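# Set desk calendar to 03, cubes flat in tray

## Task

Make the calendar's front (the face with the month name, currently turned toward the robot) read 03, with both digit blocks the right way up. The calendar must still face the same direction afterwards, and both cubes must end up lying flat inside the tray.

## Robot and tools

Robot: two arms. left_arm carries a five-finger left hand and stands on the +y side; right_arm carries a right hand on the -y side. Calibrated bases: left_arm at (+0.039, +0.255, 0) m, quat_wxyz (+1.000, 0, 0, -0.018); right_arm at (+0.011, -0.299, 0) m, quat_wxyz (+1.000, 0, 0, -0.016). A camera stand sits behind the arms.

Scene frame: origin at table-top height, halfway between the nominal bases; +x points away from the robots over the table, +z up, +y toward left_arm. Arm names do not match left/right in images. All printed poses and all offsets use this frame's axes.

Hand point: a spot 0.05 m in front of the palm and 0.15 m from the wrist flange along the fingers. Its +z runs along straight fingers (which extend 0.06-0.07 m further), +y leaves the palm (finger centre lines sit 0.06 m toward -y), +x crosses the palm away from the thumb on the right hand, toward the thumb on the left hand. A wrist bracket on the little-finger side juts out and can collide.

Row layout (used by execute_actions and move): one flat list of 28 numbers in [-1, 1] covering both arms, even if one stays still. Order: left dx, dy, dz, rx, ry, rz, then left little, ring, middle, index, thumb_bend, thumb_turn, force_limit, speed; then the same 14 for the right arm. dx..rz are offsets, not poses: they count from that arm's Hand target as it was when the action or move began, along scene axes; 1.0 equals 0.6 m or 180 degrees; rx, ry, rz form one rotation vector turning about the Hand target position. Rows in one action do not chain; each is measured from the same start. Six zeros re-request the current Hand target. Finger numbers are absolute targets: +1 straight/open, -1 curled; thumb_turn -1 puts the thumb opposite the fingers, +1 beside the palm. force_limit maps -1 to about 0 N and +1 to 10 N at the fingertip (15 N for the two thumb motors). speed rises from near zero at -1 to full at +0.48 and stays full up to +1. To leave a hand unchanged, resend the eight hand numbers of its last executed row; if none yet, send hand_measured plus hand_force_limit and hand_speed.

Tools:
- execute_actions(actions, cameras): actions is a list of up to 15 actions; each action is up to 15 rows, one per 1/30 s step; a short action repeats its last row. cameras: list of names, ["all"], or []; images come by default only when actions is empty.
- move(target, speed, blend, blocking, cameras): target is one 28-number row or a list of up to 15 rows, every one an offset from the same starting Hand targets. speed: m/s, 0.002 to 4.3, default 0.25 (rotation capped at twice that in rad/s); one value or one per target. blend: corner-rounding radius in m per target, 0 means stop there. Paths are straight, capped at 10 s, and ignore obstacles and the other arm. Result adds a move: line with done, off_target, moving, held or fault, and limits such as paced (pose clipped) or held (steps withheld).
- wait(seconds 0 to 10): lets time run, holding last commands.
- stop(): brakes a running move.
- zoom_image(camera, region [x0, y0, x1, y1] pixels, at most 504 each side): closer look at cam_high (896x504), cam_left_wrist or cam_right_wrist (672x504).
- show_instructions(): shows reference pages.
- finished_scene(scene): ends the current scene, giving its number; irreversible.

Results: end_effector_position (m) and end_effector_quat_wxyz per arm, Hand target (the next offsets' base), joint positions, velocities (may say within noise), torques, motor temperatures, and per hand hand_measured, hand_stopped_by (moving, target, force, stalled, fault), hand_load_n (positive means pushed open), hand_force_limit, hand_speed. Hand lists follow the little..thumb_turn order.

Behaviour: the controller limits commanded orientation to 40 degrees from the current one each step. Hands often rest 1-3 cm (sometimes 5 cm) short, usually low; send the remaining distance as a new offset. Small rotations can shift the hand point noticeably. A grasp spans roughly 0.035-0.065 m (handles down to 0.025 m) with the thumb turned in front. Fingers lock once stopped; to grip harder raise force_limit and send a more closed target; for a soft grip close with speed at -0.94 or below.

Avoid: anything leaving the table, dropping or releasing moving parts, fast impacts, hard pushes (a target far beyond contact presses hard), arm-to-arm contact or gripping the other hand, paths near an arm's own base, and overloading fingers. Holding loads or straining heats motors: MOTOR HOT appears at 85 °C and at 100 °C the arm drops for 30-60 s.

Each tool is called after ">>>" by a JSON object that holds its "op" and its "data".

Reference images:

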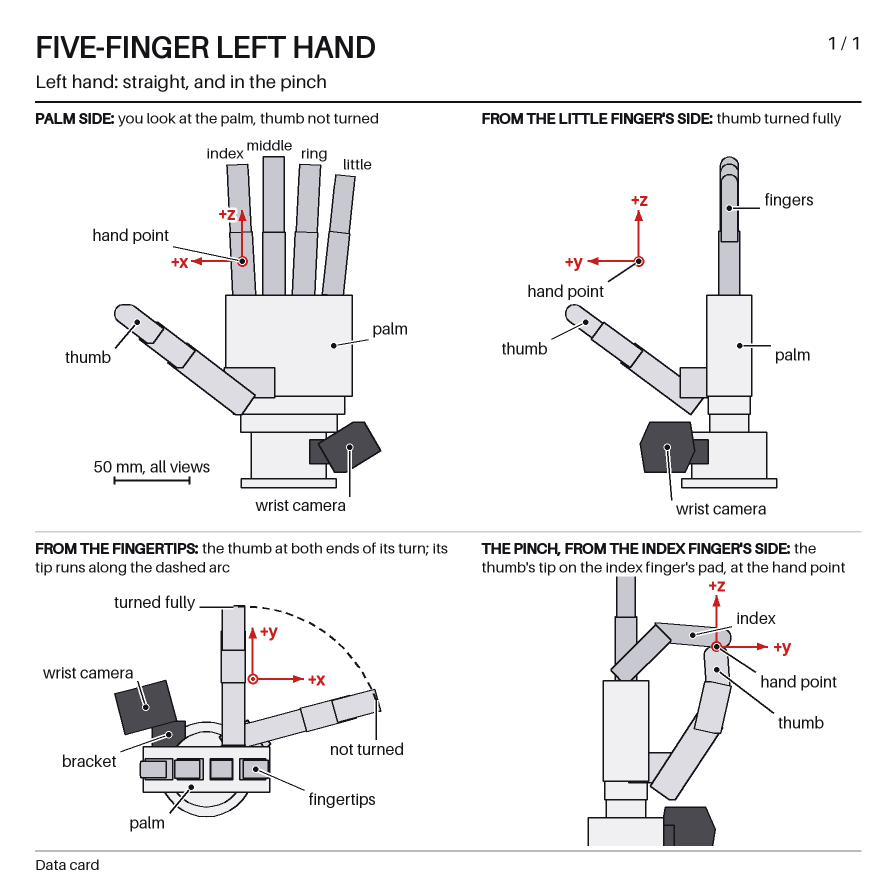

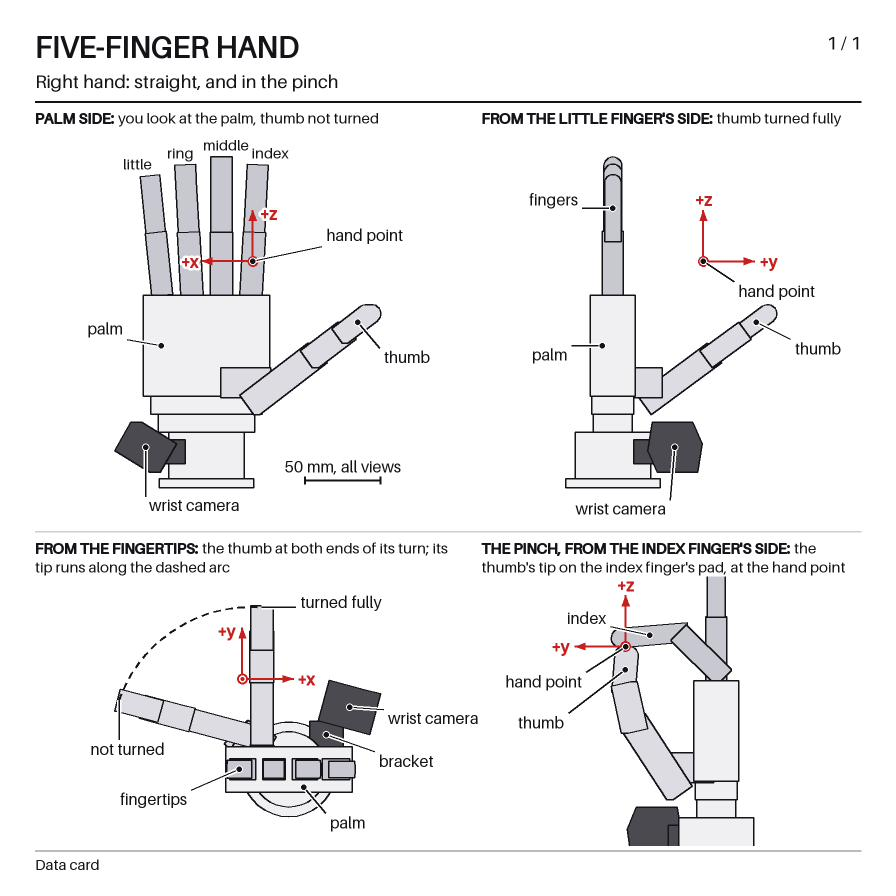

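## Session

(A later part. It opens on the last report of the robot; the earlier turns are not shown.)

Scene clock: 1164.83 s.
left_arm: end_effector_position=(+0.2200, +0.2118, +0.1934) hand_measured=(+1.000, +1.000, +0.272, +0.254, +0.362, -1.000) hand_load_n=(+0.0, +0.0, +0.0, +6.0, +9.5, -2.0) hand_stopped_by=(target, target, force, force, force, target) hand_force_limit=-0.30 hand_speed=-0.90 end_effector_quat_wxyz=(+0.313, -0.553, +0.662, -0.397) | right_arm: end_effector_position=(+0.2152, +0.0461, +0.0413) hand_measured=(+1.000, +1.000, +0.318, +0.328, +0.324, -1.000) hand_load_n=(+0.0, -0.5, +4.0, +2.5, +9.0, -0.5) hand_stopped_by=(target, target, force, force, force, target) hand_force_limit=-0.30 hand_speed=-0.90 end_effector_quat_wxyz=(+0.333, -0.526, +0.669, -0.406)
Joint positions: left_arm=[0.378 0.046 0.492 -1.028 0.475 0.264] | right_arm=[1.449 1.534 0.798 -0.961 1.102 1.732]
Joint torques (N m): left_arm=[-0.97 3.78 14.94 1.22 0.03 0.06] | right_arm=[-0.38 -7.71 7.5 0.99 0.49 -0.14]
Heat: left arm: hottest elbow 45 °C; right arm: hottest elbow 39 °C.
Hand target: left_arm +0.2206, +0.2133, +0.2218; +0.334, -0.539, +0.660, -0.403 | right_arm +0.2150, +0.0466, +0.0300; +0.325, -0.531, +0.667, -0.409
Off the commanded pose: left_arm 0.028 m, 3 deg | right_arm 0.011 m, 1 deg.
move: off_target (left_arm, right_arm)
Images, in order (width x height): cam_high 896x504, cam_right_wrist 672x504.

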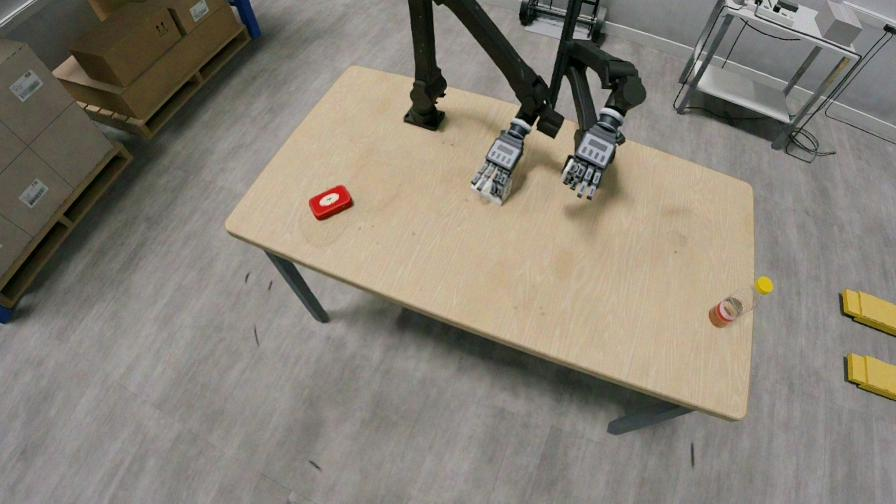

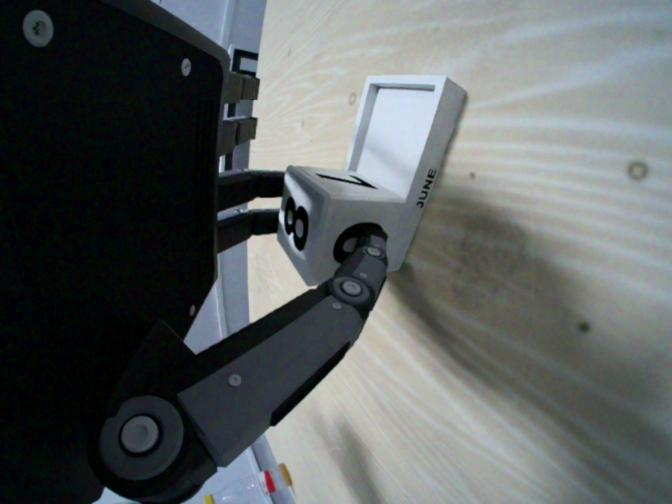

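>>> {"op": "move", "data": {"target": [[0,0,0,0,0,0,1,1,0,0,-0.1,-1,-0.3,-0.9,0.003,0.0,0.04,0,0,0,1,1,0.0,0.0,-0.1,-1,-0.3,-0.9],[0,0,0,0,0,0,1,1,0,0,-0.1,-1,-0.3,-0.9,0.0035,-0.002,0.012,0,0,0,1,1,0.0,0.0,-0.1,-1,-0.3,-0.9]], "speed": 0.08, "cameras": ["cam_high","cam_right_wrist"]}}

>>> {"op": "zoom_image", "data": {"camera": "cam_right_wrist", "region": [260, 90, 500, 300]}}

>>> {"op": "zoom_image", "data": {"camera": "cam_high", "region": [440, 150, 540, 230]}}

Scene clock: 1177.53 s.
left_arm: end_effector_position=(+0.2200, +0.2118, +0.1934) hand_measured=(+1.000, +1.000, +0.272, +0.254, +0.362, -1.000) hand_load_n=(+0.0, +0.0, +0.0, +6.0, +9.5, -2.0) hand_stopped_by=(target, target, force, force, force, target) hand_force_limit=-0.30 hand_speed=-0.90 end_effector_quat_wxyz=(+0.313, -0.553, +0.662, -0.397) | right_arm: end_effector_position=(+0.2147, +0.0447, +0.0415) hand_measured=(+1.000, +1.000, +0.318, +0.328, +0.324, -1.000) hand_load_n=(+0.0, +0.0, +4.0, +2.0, +9.0, +0.0) hand_stopped_by=(target, target, force, force, force, target) hand_force_limit=-0.30 hand_speed=-0.90 end_effector_quat_wxyz=(+0.329, -0.530, +0.667, -0.407)
Joint positions: left_arm=[0.378 0.046 0.492 -1.028 0.475 0.264] | right_arm=[1.448 1.531 0.798 -0.965 1.098 1.721]
Joint torques (N m): left_arm=[-0.97 3.72 14.95 1.22 0.03 0.06] | right_arm=[-0.67 -8.82 7.77 0.79 0.68 -0.16]
Heat: left arm: hottest elbow 45 °C; right arm: hottest elbow 39 °C.
Hand target: left_arm +0.2206, +0.2133, +0.2218; +0.334, -0.539, +0.660, -0.403 | right_arm +0.2170, +0.0455, +0.0372; +0.325, -0.532, +0.667, -0.409
Off the commanded pose: left_arm 0.028 m, 3 deg | right_arm 0.005 m, 0 deg.
move: off_target (left_arm)
Images, in order (width x height): cam_high 896x504, cam_right_wrist 672x504.

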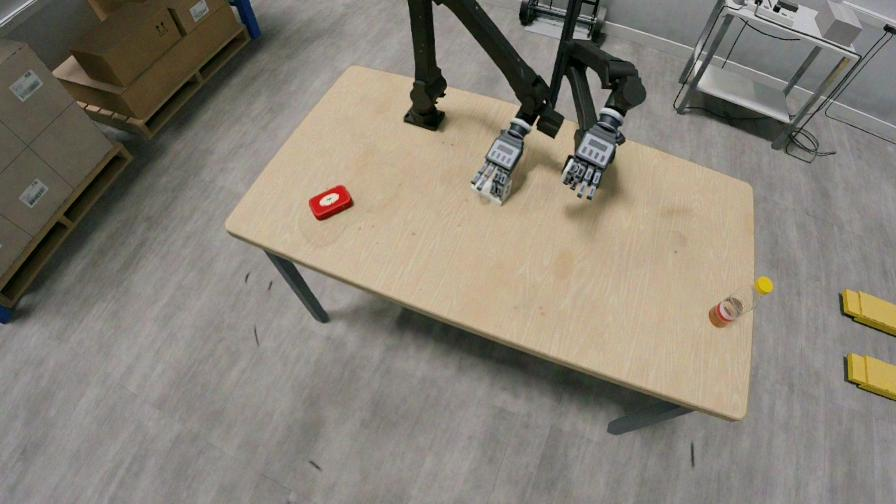

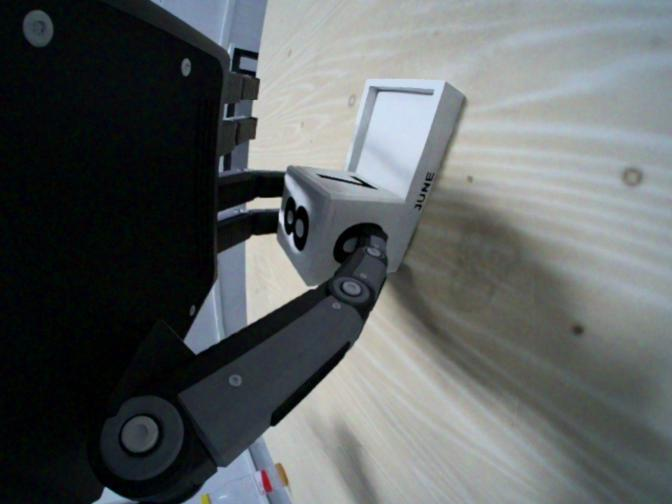

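Scaled by 2.100 from the camera's 672x504 image, which has a finer 960x720 frame.

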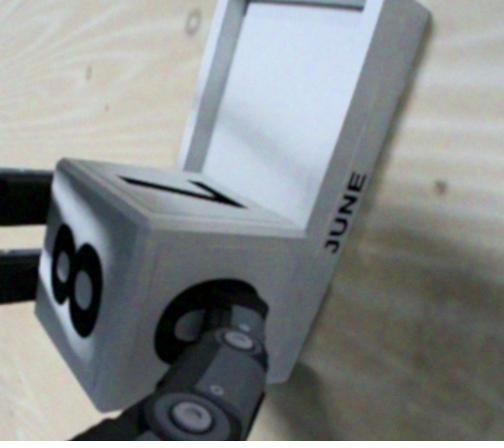

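Scaled by 5.040 from the camera's 896x504 image, which has a finer 1280x720 frame.

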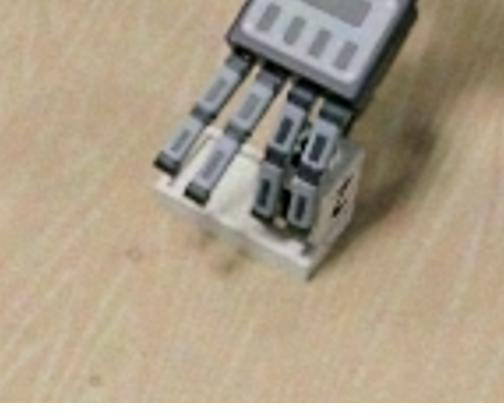

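>>> {"op": "move", "data": {"target": [[0,0,0,0,0,0,1,1,0,0,-0.1,-1,-0.3,-0.9,0.006,-0.008,0.07,0,0,0,1,1,0.0,0.0,-0.1,-1,-0.3,-0.9],[0,0,0,0,0,0,1,1,0,0,-0.1,-1,-0.3,-0.9,0.006,-0.006,0.015,0,0,0,1,1,0.0,0.0,-0.1,-1,-0.3,-0.9]], "speed": 0.08, "cameras": ["cam_high","cam_right_wrist"]}}

>>> {"op": "zoom_image", "data": {"camera": "cam_right_wrist", "region": [260, 90, 500, 300]}}

>>> {"op": "zoom_image", "data": {"camera": "cam_high", "region": [440, 150, 540, 230]}}

Scene clock: 1203.90 s.
left_arm: end_effector_position=(+0.2200, +0.2118, +0.1934) hand_measured=(+1.000, +1.000, +0.272, +0.254, +0.362, -1.000) hand_load_n=(+0.0, -0.5, +0.0, +6.0, +9.5, -2.0) hand_stopped_by=(target, target, force, force, force, target) hand_force_limit=-0.30 hand_speed=-0.90 end_effector_quat_wxyz=(+0.313, -0.553, +0.662, -0.397) | right_arm: end_effector_position=(+0.2187, +0.0426, +0.0507) hand_measured=(+1.000, +1.000, +0.318, +0.328, +0.324, -1.000) hand_load_n=(+0.0, +0.0, +3.5, +2.0, +9.0, +0.5) hand_stopped_by=(target, target, force, force, force, target) hand_force_limit=-0.30 hand_speed=-0.90 end_effector_quat_wxyz=(+0.330, -0.529, +0.668, -0.406)
Joint positions: left_arm=[0.378 0.046 0.492 -1.028 0.475 0.264] | right_arm=[1.435 1.503 0.798 -0.967 1.098 1.695]
Joint torques (N m): left_arm=[-0.97 3.72 14.95 1.22 0.03 0.06] | right_arm=[-0.62 -8.7 7.69 0.7 0.76 -0.17]
Heat: left arm: hottest elbow 45 °C; right arm: hottest elbow 38 °C.
Hand target: left_arm +0.2206, +0.2133, +0.2218; +0.334, -0.539, +0.660, -0.403 | right_arm +0.2207, +0.0418, +0.0461; +0.325, -0.531, +0.667, -0.409
Off the commanded pose: left_arm 0.028 m, 3 deg | right_arm 0.005 m, 1 deg.
move: off_target (left_arm)
Images, in order (width x height): cam_high 896x504, cam_right_wrist 672x504.

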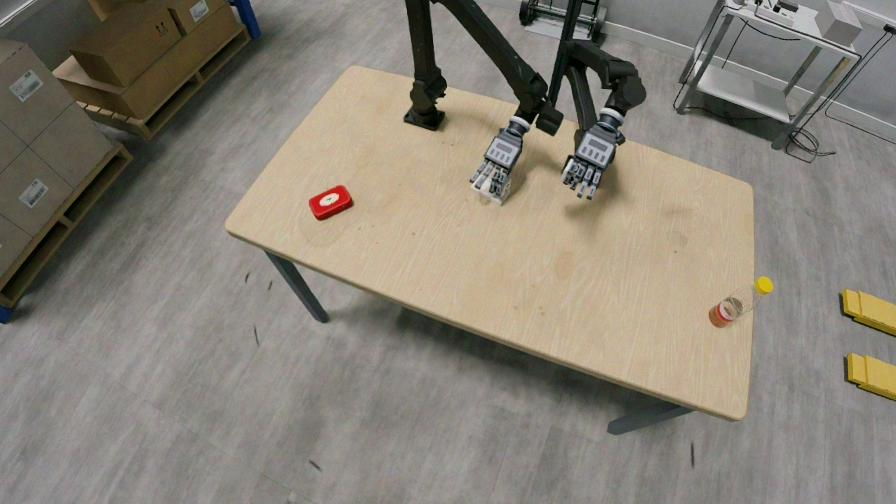

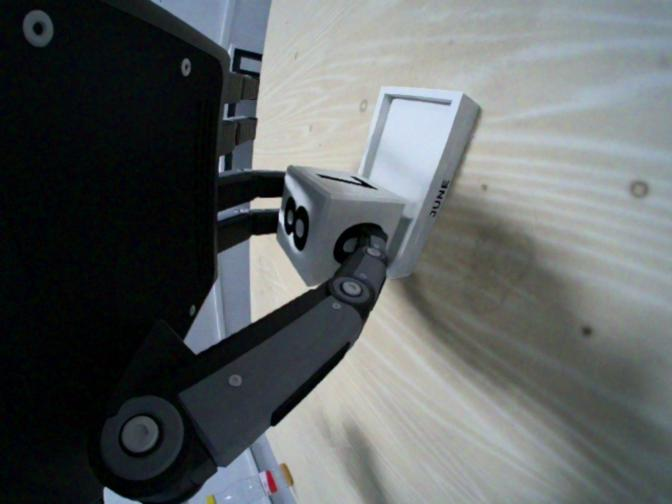

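Scaled by 2.100 from the camera's 672x504 image, which has a finer 960x720 frame.

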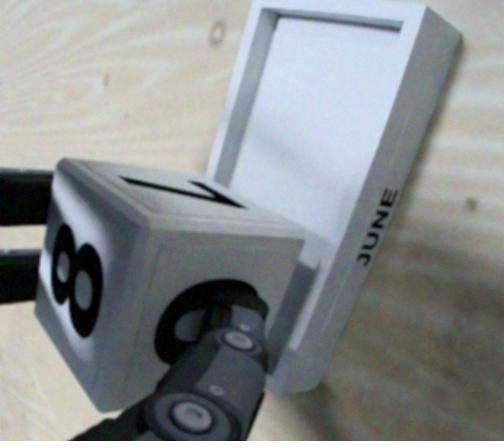

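Scaled by 5.040 from the camera's 896x504 image, which has a finer 1280x720 frame.

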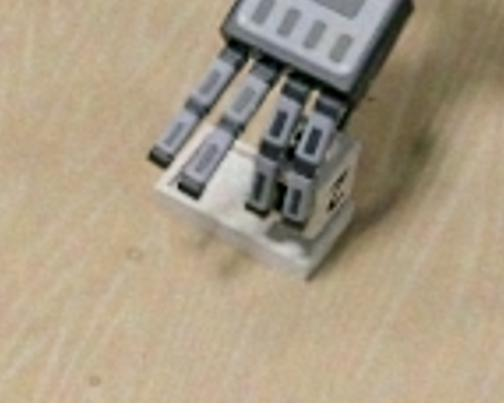

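>>> {"op": "move", "data": {"target": [0,0,0,0,0,0,1,1,0,0,-0.1,-1,-0.3,-0.9,0.0065,-0.003,-0.022,0,0,0,1,1,0.0,0.0,-0.1,-1,-0.3,-0.9], "speed": 0.06, "cameras": ["cam_high","cam_right_wrist"]}}

>>> {"op": "zoom_image", "data": {"camera": "cam_right_wrist", "region": [260, 90, 500, 300]}}

>>> {"op": "zoom_image", "data": {"camera": "cam_high", "region": [440, 150, 540, 230]}}

Scene clock: 1218.77 s.
left_arm: end_effector_position=(+0.2200, +0.2118, +0.1934) hand_measured=(+1.000, +1.000, +0.272, +0.254, +0.362, -1.000) hand_load_n=(+0.0, +0.0, +0.5, +6.5, +9.5, -2.0) hand_stopped_by=(target, target, force, force, force, target) hand_force_limit=-0.30 hand_speed=-0.90 end_effector_quat_wxyz=(+0.313, -0.553, +0.662, -0.397) | right_arm: end_effector_position=(+0.2225, +0.0429, +0.0403) hand_measured=(+1.000, +1.000, +0.318, +0.328, +0.324, -1.000) hand_load_n=(+0.0, +0.0, +4.0, +1.0, +8.0, +1.0) hand_stopped_by=(target, target, force, force, force, target) hand_force_limit=-0.30 hand_speed=-0.90 end_effector_quat_wxyz=(+0.332, -0.527, +0.670, -0.403)
Joint positions: left_arm=[0.378 0.046 0.492 -1.028 0.475 0.264] | right_arm=[1.424 1.518 0.78 -0.904 1.098 1.674]
Joint torques (N m): left_arm=[-0.97 3.72 14.94 1.21 0.03 0.07] | right_arm=[-0.67 -8.47 7.24 0.84 0.81 -0.2]
Heat: left arm: hottest elbow 45 °C; right arm: hottest elbow 38 °C.
Hand target: left_arm +0.2206, +0.2133, +0.2218; +0.334, -0.539, +0.660, -0.403 | right_arm +0.2245, +0.0400, +0.0330; +0.325, -0.532, +0.667, -0.409
Off the commanded pose: left_arm 0.028 m, 3 deg | right_arm 0.008 m, 1 deg.
move: off_target (left_arm)
Images, in order (width x height): cam_high 896x504, cam_right_wrist 672x504.

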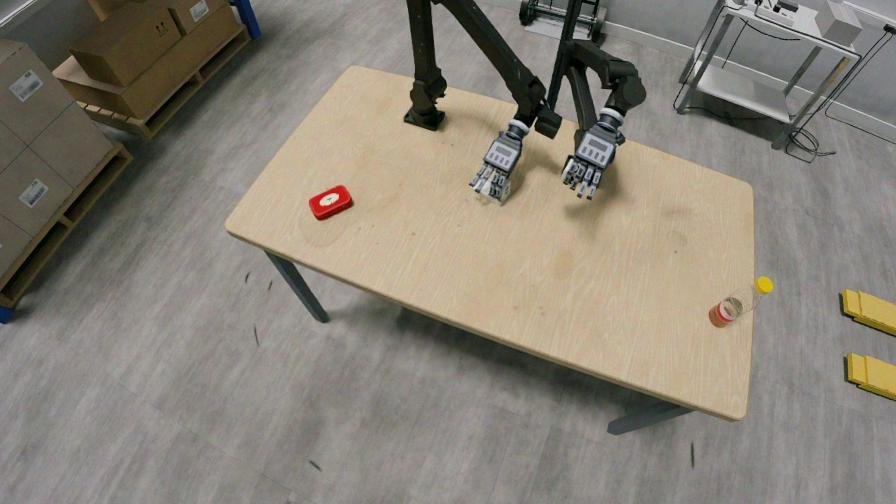

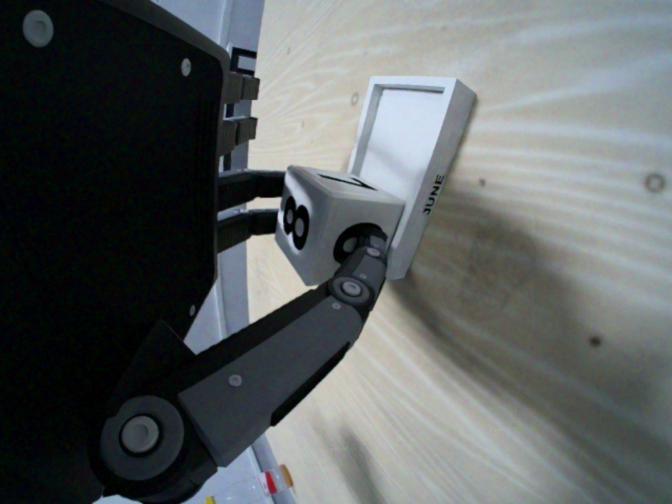

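Scaled by 2.100 from the camera's 672x504 image, which has a finer 960x720 frame.

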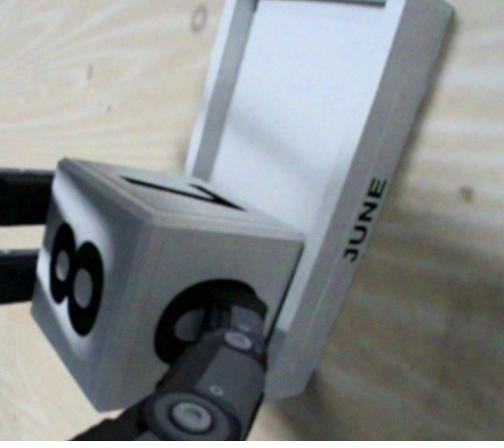

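Scaled by 5.040 from the camera's 896x504 image, which has a finer 1280x720 frame.

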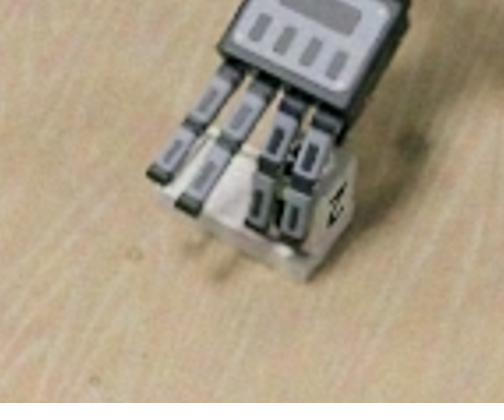

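>>> {"op": "zoom_image", "data": {"camera": "cam_right_wrist", "region": [330, 150, 430, 225]}}

>>> {"op": "zoom_image", "data": {"camera": "cam_right_wrist", "region": [360, 210, 420, 290]}}

Scaled by 5.040 from the camera's 672x504 image, which has a finer 960x720 frame.

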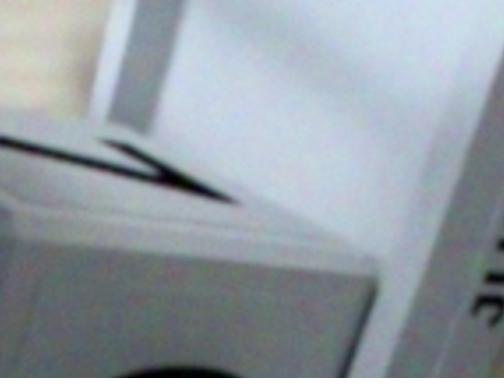

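Scaled by 6.300 from the camera's 672x504 image, which has a finer 960x720 frame.

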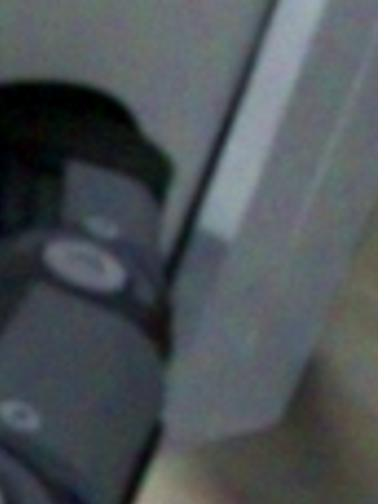

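>>> {"op": "zoom_image", "data": {"camera": "cam_high", "region": [480, 170, 520, 215]}}

Scaled by 11.200 from the camera's 896x504 image, which has a finer 1280x720 frame.

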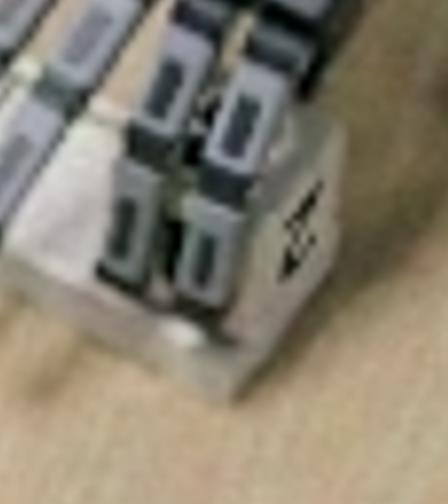

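>>> {"op": "move", "data": {"target": [[0,0,0,0,0,0,1,1,0,0,-0.1,-1,-0.3,-0.9,0.0,-0.007,0.03,0,0,0,1,1,0.0,0.0,-0.1,-1,-0.3,-0.9],[0,0,0,0,0,0,1,1,0,0,-0.1,-1,-0.3,-0.9,0.0,-0.007,0.00,0,0,0,1,1,0.0,0.0,-0.1,-1,-0.3,-0.9]], "speed": 0.06, "cameras": ["cam_high","cam_right_wrist"]}}

>>> {"op": "zoom_image", "data": {"camera": "cam_right_wrist", "region": [330, 150, 430, 290]}}

>>> {"op": "zoom_image", "data": {"camera": "cam_high", "region": [480, 170, 520, 215]}}

Scene clock: 1268.67 s.
left_arm: end_effector_position=(+0.2200, +0.2118, +0.1934) hand_measured=(+1.000, +1.000, +0.272, +0.254, +0.362, -1.000) hand_load_n=(+0.0, +0.0, +0.0, +6.0, +9.5, -2.0) hand_stopped_by=(target, target, force, force, force, target) hand_force_limit=-0.30 hand_speed=-0.90 end_effector_quat_wxyz=(+0.313, -0.553, +0.662, -0.397) | right_arm: end_effector_position=(+0.2224, +0.0376, +0.0386) hand_measured=(+1.000, +1.000, +0.318, +0.328, +0.324, -1.000) hand_load_n=(+0.0, +0.0, +3.5, +1.0, +7.5, +1.5) hand_stopped_by=(target, target, force, force, force, target) hand_force_limit=-0.30 hand_speed=-0.90 end_effector_quat_wxyz=(+0.331, -0.529, +0.669, -0.404)
Joint positions: left_arm=[0.378 0.046 0.492 -1.028 0.475 0.264] | right_arm=[1.421 1.51 0.766 -0.896 1.098 1.666]
Joint torques (N m): left_arm=[-0.97 3.72 14.95 1.21 0.03 0.06] | right_arm=[-0.73 -8.35 7.39 0.85 0.8 -0.18]
Motor temperatures (°C): left_arm=[28 28 46 26 26 24] | right_arm=[24 32 38 24 28 24]
Heat: left arm: hottest elbow 46 °C; right arm: hottest elbow 38 °C.
Hand target: left_arm +0.2206, +0.2133, +0.2218; +0.334, -0.539, +0.660, -0.403 | right_arm +0.2245, +0.0357, +0.0329; +0.325, -0.532, +0.667, -0.409
Off the commanded pose: left_arm 0.028 m, 3 deg | right_arm 0.006 m, 1 deg.
move: off_target (left_arm)
Images, in order (width x height): cam_high 896x504, cam_right_wrist 672x504.

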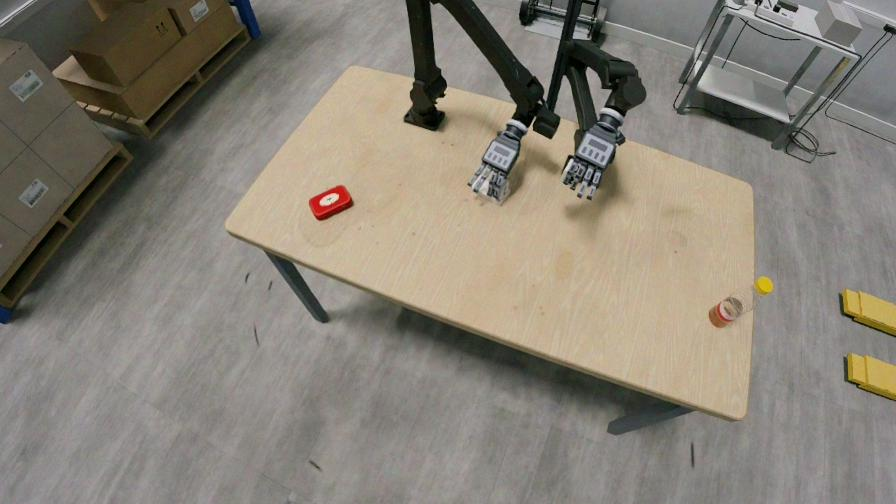

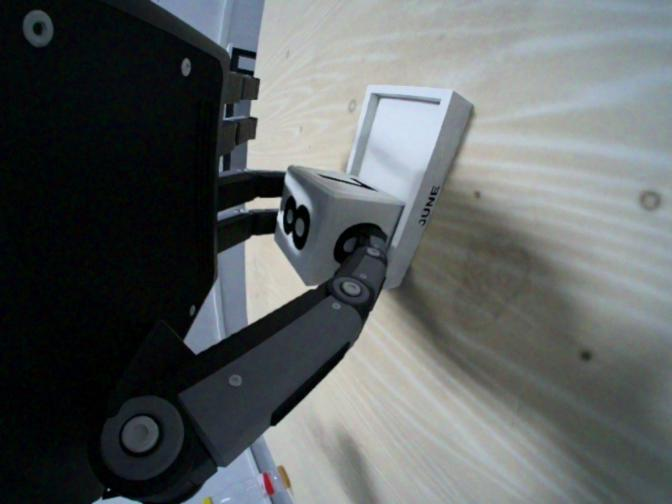

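Scaled by 3.600 from the camera's 672x504 image, which has a finer 960x720 frame.

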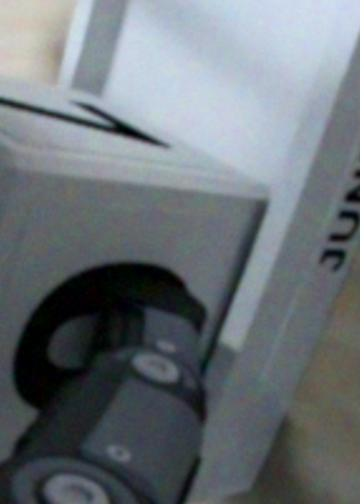

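Scaled by 11.200 from the camera's 896x504 image, which has a finer 1280x720 frame.

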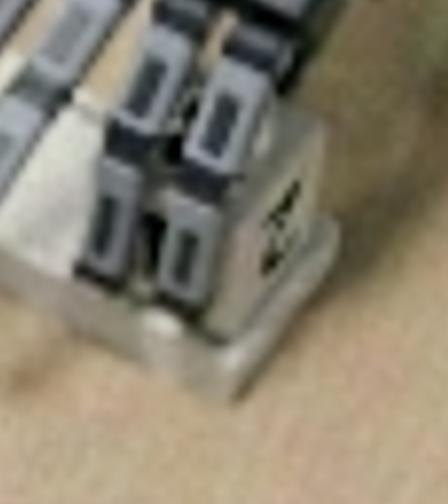

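>>> {"op": "move", "data": {"target": [0,0,0,0,0,0,1,1,0,0,-0.1,-1,-0.3,-0.9,-0.006,0.003,-0.006,0,0,0,1,1,0.0,0.0,-0.1,-1,-0.3,-0.9], "speed": 0.04, "cameras": ["cam_high","cam_right_wrist"]}}

>>> {"op": "zoom_image", "data": {"camera": "cam_right_wrist", "region": [330, 150, 430, 290]}}

>>> {"op": "zoom_image", "data": {"camera": "cam_high", "region": [480, 170, 520, 215]}}

Scene clock: 1299.93 s.
left_arm: end_effector_position=(+0.2200, +0.2118, +0.1934) hand_measured=(+1.000, +1.000, +0.272, +0.254, +0.362, -1.000) hand_load_n=(+0.0, +0.0, +0.0, +6.0, +10.0, -2.0) hand_stopped_by=(target, target, force, force, force, target) hand_force_limit=-0.30 hand_speed=-0.90 end_effector_quat_wxyz=(+0.313, -0.553, +0.662, -0.397) | right_arm: end_effector_position=(+0.2222, +0.0366, +0.0351) hand_measured=(+1.000, +1.000, +0.318, +0.328, +0.324, -1.000) hand_load_n=(+0.0, +0.0, +3.5, +0.5, +7.5, +1.0) hand_stopped_by=(target, target, force, force, force, target) hand_force_limit=-0.30 hand_speed=-0.90 end_effector_quat_wxyz=(+0.327, -0.531, +0.667, -0.407)
Joint positions: left_arm=[0.378 0.046 0.492 -1.028 0.475 0.264] | right_arm=[1.421 1.521 0.766 -0.896 1.098 1.666]
Joint torques (N m): left_arm=[-0.97 3.72 14.94 1.21 0.03 0.06] | right_arm=[0.03 -8.23 7.61 0.43 0.76 0.02]
Heat: left arm: hottest elbow 46 °C; right arm: hottest elbow 37 °C.
Hand target: left_arm +0.2206, +0.2133, +0.2218; +0.334, -0.539, +0.660, -0.403 | right_arm +0.2209, +0.0375, +0.0293; +0.325, -0.532, +0.667, -0.409
Off the commanded pose: left_arm 0.028 m, 3 deg | right_arm 0.006 m, 0 deg.
move: off_target (left_arm)
Images, in order (width x height): cam_high 896x504, cam_right_wrist 672x504.

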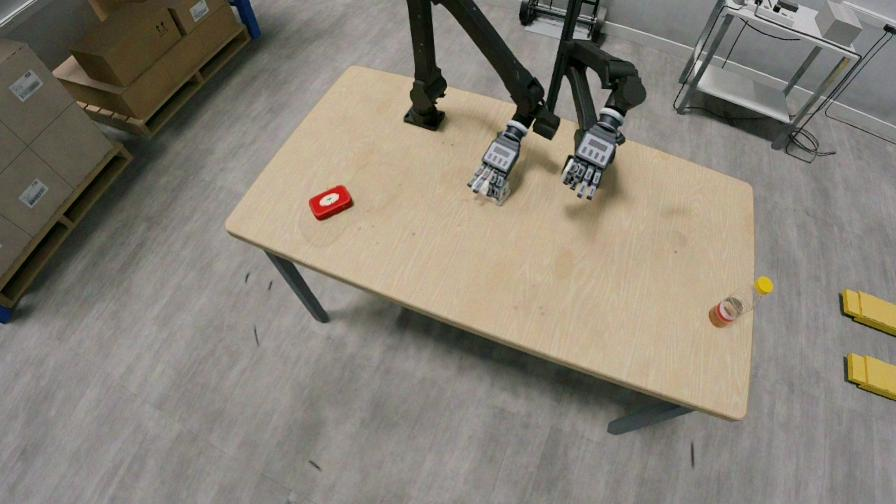

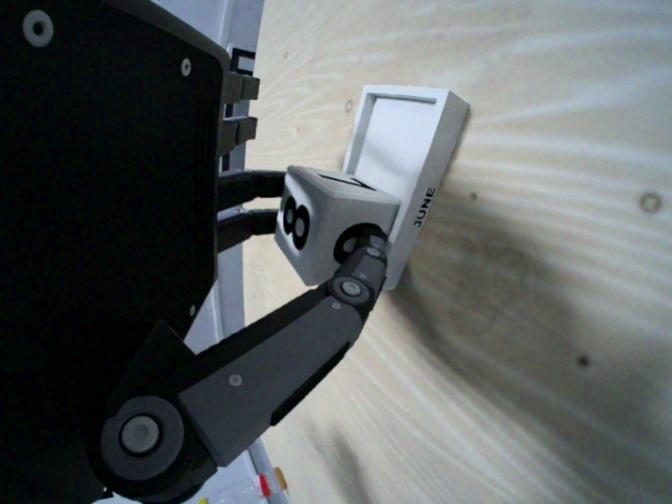

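Scaled by 3.600 from the camera's 672x504 image, which has a finer 960x720 frame.

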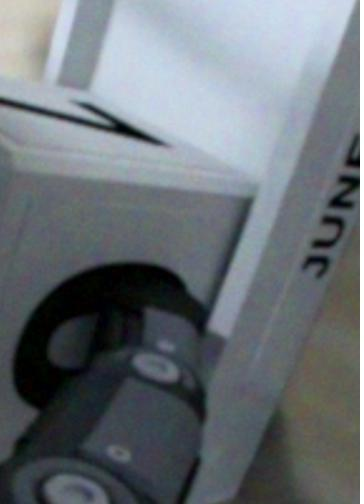

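Scaled by 11.200 from the camera's 896x504 image, which has a finer 1280x720 frame.

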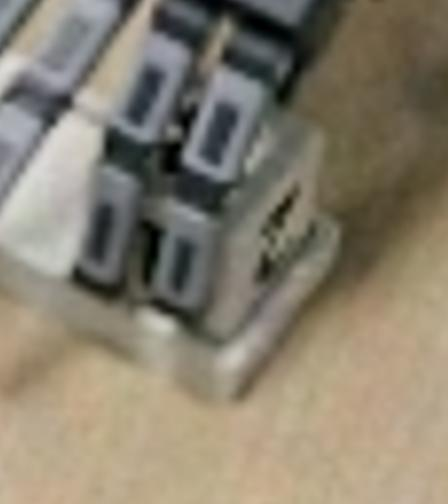

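>>> {"op": "move", "data": {"target": [0,0,0,0,0,0,1,1,0,0,-0.1,-1,-0.3,-0.9,0,0,0,0,0,0,1,1,0.6,0.6,0.55,-1,-0.3,-0.3], "speed": 0.04, "cameras": ["cam_high","cam_right_wrist"]}}

>>> {"op": "zoom_image", "data": {"camera": "cam_right_wrist", "region": [260, 90, 500, 300]}}

Scene clock: 1307.63 s.
left_arm: end_effector_position=(+0.2200, +0.2118, +0.1934) hand_measured=(+1.000, +1.000, +0.272, +0.254, +0.362, -1.000) hand_load_n=(+0.0, +0.0, +0.0, +6.0, +9.5, -2.0) hand_stopped_by=(target, target, force, force, force, target) hand_force_limit=-0.30 hand_speed=-0.90 end_effector_quat_wxyz=(+0.313, -0.553, +0.662, -0.397) | right_arm: end_effector_position=(+0.2222, +0.0364, +0.0342) hand_measured=(+1.000, +1.000, +0.600, +0.600, +0.550, -1.000) hand_load_n=(+0.0, +0.0, +0.0, +0.0, +0.0, +0.0) hand_stopped_by=(target, target, target, target, target, target) hand_force_limit=-0.30 hand_speed=-0.30 end_effector_quat_wxyz=(+0.327, -0.531, +0.667, -0.408)
Joint positions: left_arm=[0.378 0.046 0.492 -1.028 0.475 0.264] | right_arm=[1.421 1.523 0.766 -0.896 1.098 1.666]
Joint torques (N m): left_arm=[-0.97 3.78 14.94 1.22 0.03 0.06] | right_arm=[0.09 -8.41 7.61 0.46 0.77 0.02]
Heat: left arm: hottest elbow 46 °C; right arm: hottest elbow 37 °C.
Hand target: left_arm +0.2206, +0.2133, +0.2218; +0.334, -0.539, +0.660, -0.403 | right_arm +0.2209, +0.0375, +0.0292; +0.325, -0.532, +0.667, -0.409
Off the commanded pose: left_arm 0.028 m, 3 deg | right_arm 0.005 m, 0 deg.
move: off_target (left_arm)
Images, in order (width x height): cam_high 896x504, cam_right_wrist 672x504.

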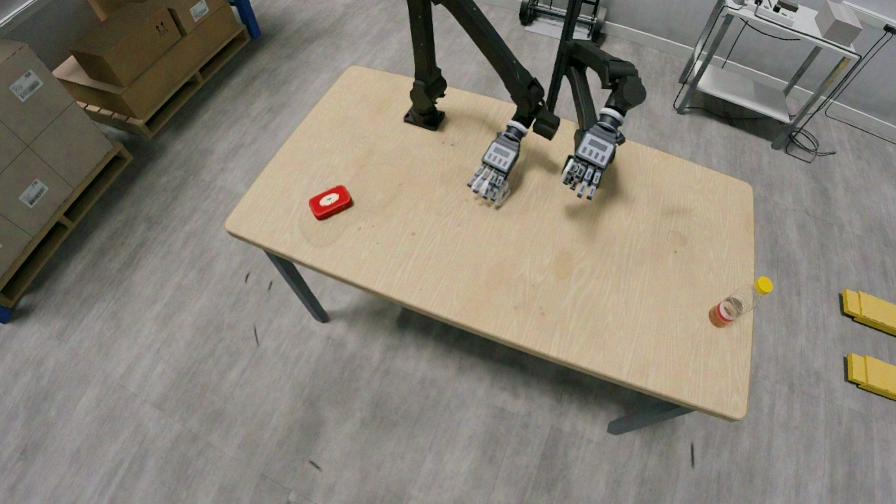

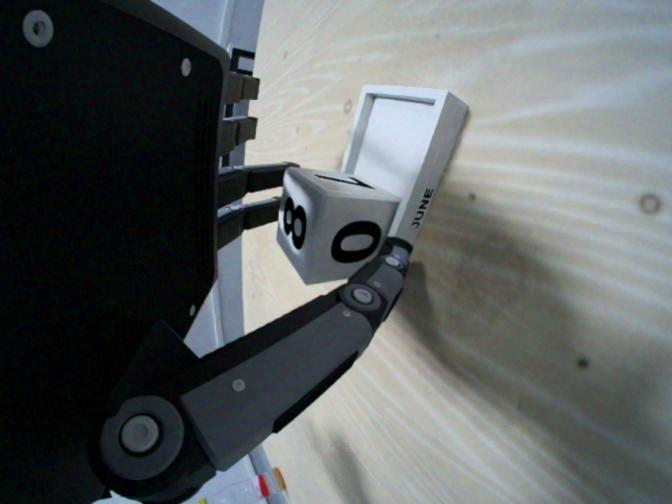

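Scaled by 2.100 from the camera's 672x504 image, which has a finer 960x720 frame.

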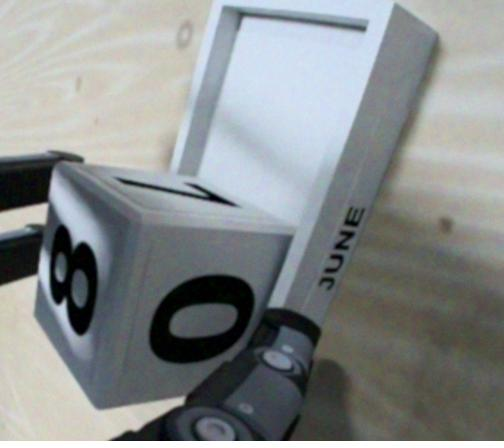

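>>> {"op": "move", "data": {"target": [[0,0,0,0,0,0,1,1,0,0,-0.1,-1,-0.3,-0.9,0,0.01,0.2,0,0,0,1,1,0.7,0.7,0.7,-1,-0.3,-0.3],[-0.02,-0.28,-0.1,0,0,0,1,1,0,0,-0.1,-1,-0.3,-0.9,-0.02,-0.45,0.3,0,0,0,1,1,0.7,0.7,0.7,-1,-0.3,-0.3]], "speed": [0.1,0.25], "cameras": ["all"]}}

>>> {"op": "zoom_image", "data": {"camera": "cam_high", "region": [450, 160, 530, 220]}}

>>> {"op": "zoom_image", "data": {"camera": "cam_left_wrist", "region": [130, 140, 410, 350]}}

Scene clock: 1333.70 s.
left_arm: end_effector_position=(+0.2077, +0.0612, +0.1319) hand_measured=(+1.000, +1.000, +0.272, +0.254, +0.362, -1.000) hand_load_n=(+0.0, +0.0, +0.0, +6.5, +9.5, -2.0) hand_stopped_by=(target, target, force, force, force, target) hand_force_limit=-0.30 hand_speed=-0.90 end_effector_quat_wxyz=(+0.346, -0.532, +0.673, -0.380) | right_arm: end_effector_position=(+0.2079, -0.2322, +0.2069) hand_measured=(+1.000, +1.000, +0.700, +0.700, +0.700, -1.000) hand_load_n=(+0.0, +0.0, +0.0, +0.0, +0.0, +0.0) hand_stopped_by=(target, target, target, target, target, target) hand_force_limit=-0.30 hand_speed=-0.30 end_effector_quat_wxyz=(+0.318, -0.535, +0.666, -0.411)
Joint positions: left_arm=[-1.309 0.514 0.417 -0.856 -0.953 -0.785] | right_arm=[1.001 0.289 0.574 -1.251 0.977 0.858]
Joint torques (N m): left_arm=[-2.08 1.14 15.45 0.57 -0.85 -0.13] | right_arm=[-0.79 1.26 10.48 1.89 0.47 -0.2]
Heat: left arm: hottest elbow 46 °C; right arm: hottest elbow 37 °C.
Hand target: left_arm +0.2086, +0.0453, +0.1618; +0.334, -0.539, +0.660, -0.403 | right_arm +0.2090, -0.2324, +0.2093; +0.325, -0.531, +0.667, -0.409
Off the commanded pose: left_arm 0.034 m, 3 deg | right_arm 0.003 m, 1 deg.
move: off_target (left_arm)

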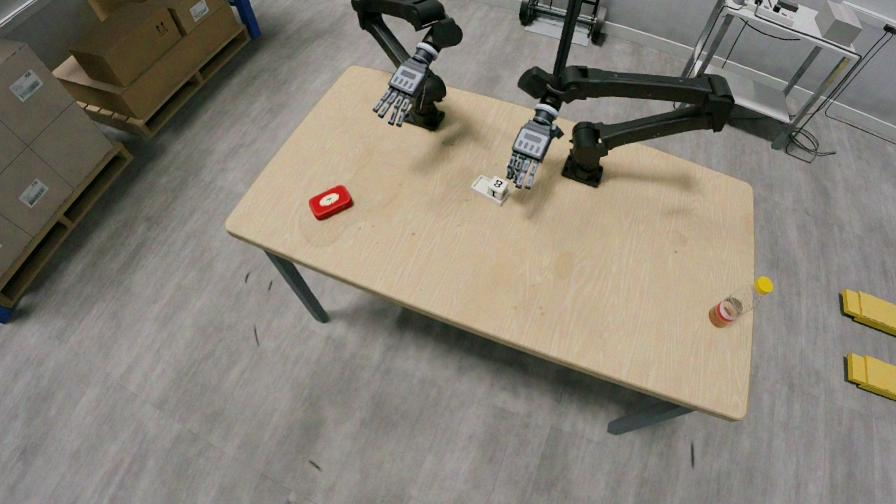

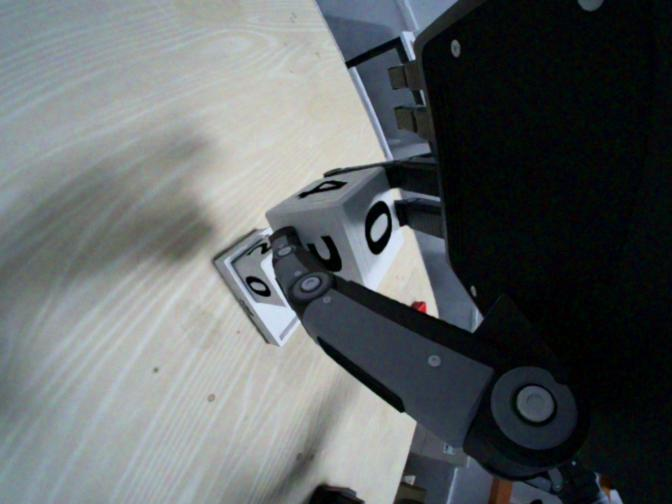

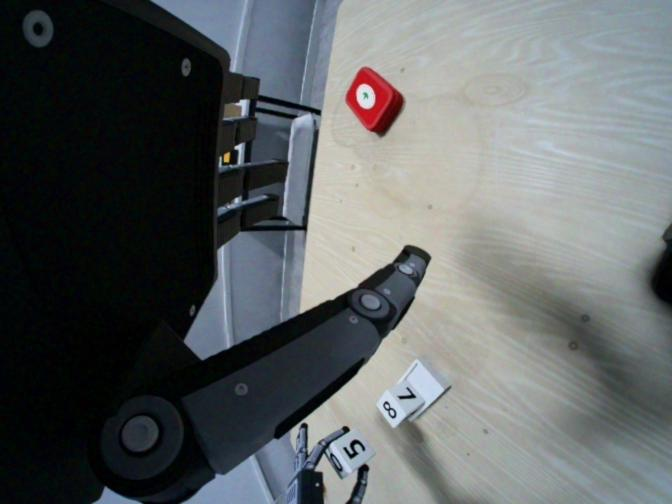

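Scaled by 6.300 from the camera's 896x504 image, which has a finer 1280x720 frame.

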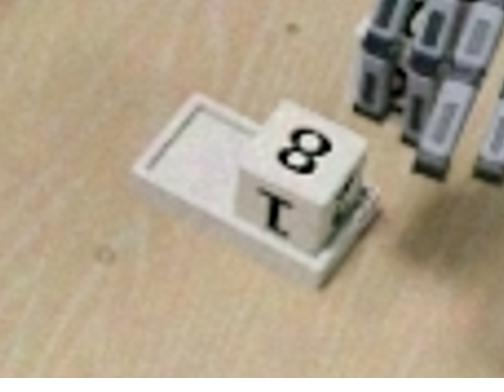

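Scaled by 1.800 from the camera's 672x504 image, which has a finer 960x720 frame.

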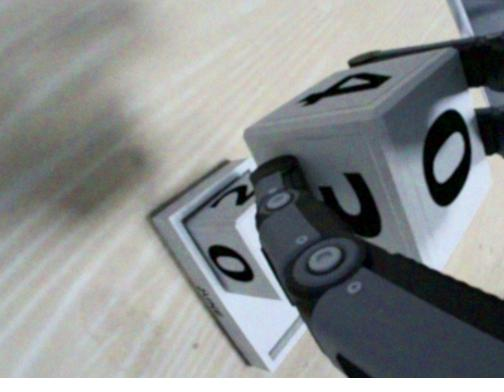

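>>> {"op": "move", "data": {"target": [0.0,-0.11,-0.08,0,0,0,1,1,0,0,-0.1,-1,-0.3,-0.9,0,0,0,0,0,0,1,1,0.7,0.7,0.7,-1,-0.3,-0.3], "speed": 0.12, "cameras": ["cam_high","cam_left_wrist"]}}

>>> {"op": "zoom_image", "data": {"camera": "cam_high", "region": [450, 160, 530, 220]}}

>>> {"op": "zoom_image", "data": {"camera": "cam_left_wrist", "region": [160, 90, 410, 300]}}

Scene clock: 1368.97 s.
left_arm: end_effector_position=(+0.2039, +0.0036, +0.0890) hand_measured=(+1.000, +1.000, +0.272, +0.254, +0.362, -1.000) hand_load_n=(+0.0, +0.0, +0.0, +6.0, +9.5, -2.0) hand_stopped_by=(target, target, force, force, force, target) hand_force_limit=-0.30 hand_speed=-0.90 end_effector_quat_wxyz=(+0.348, -0.528, +0.676, -0.378) | right_arm: end_effector_position=(+0.2078, -0.2324, +0.2069) hand_measured=(+1.000, +1.000, +0.700, +0.700, +0.700, -1.000) hand_load_n=(+0.0, +0.0, +0.0, +0.0, +0.0, +0.0) hand_stopped_by=(target, target, target, target, target, target) hand_force_limit=-0.30 hand_speed=-0.30 end_effector_quat_wxyz=(+0.318, -0.536, +0.666, -0.411)
Joint positions: left_arm=[-1.39 0.845 0.417 -0.627 -0.996 -0.896] | right_arm=[1.001 0.289 0.574 -1.251 0.976 0.857]
Joint torques (N m): left_arm=[-0.97 -1.2 13.79 1.33 -0.82 -0.05] | right_arm=[-0.79 1.26 10.47 1.91 0.46 -0.19]
Heat: left arm: hottest elbow 48 °C; right arm: hottest elbow 38 °C.
Hand target: left_arm +0.2086, -0.0207, +0.1139; +0.334, -0.539, +0.660, -0.403 | right_arm +0.2089, -0.2325, +0.2092; +0.325, -0.531, +0.667, -0.409
Off the commanded pose: left_arm 0.035 m, 4 deg | right_arm 0.003 m, 1 deg.
move: off_target (left_arm)
Images, in order (width x height): cam_high 896x504, cam_left_wrist 672x504.

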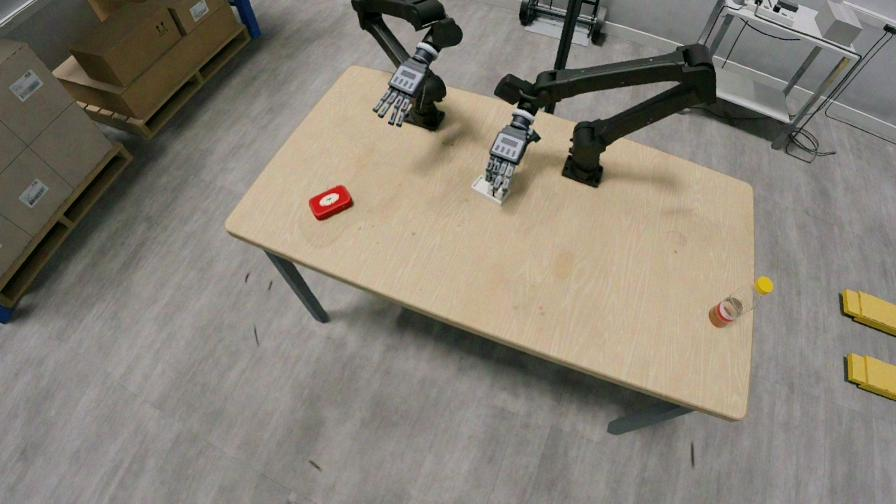

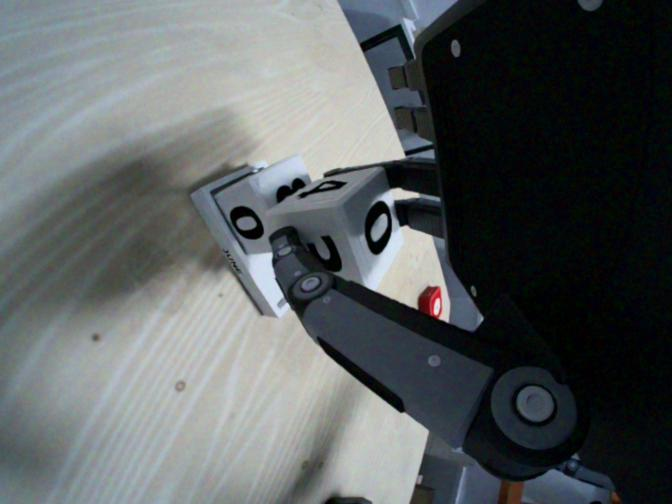

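Scaled by 6.300 from the camera's 896x504 image, which has a finer 1280x720 frame.

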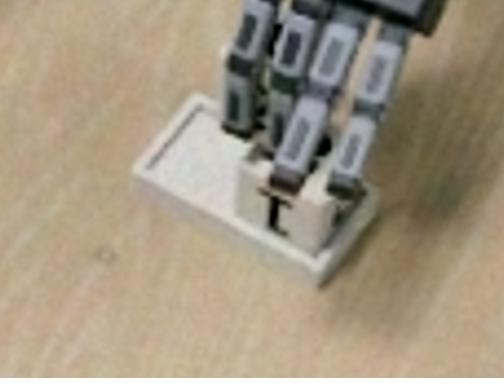

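Scaled by 2.016 from the camera's 672x504 image, which has a finer 960x720 frame.

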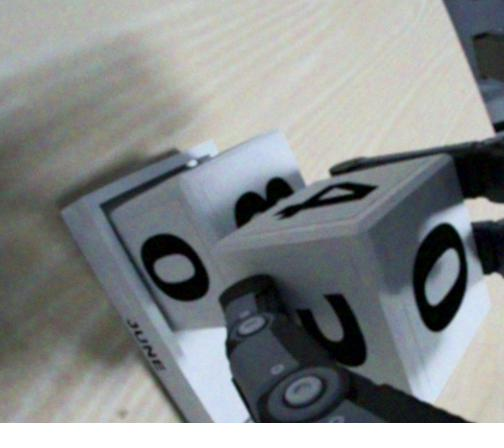

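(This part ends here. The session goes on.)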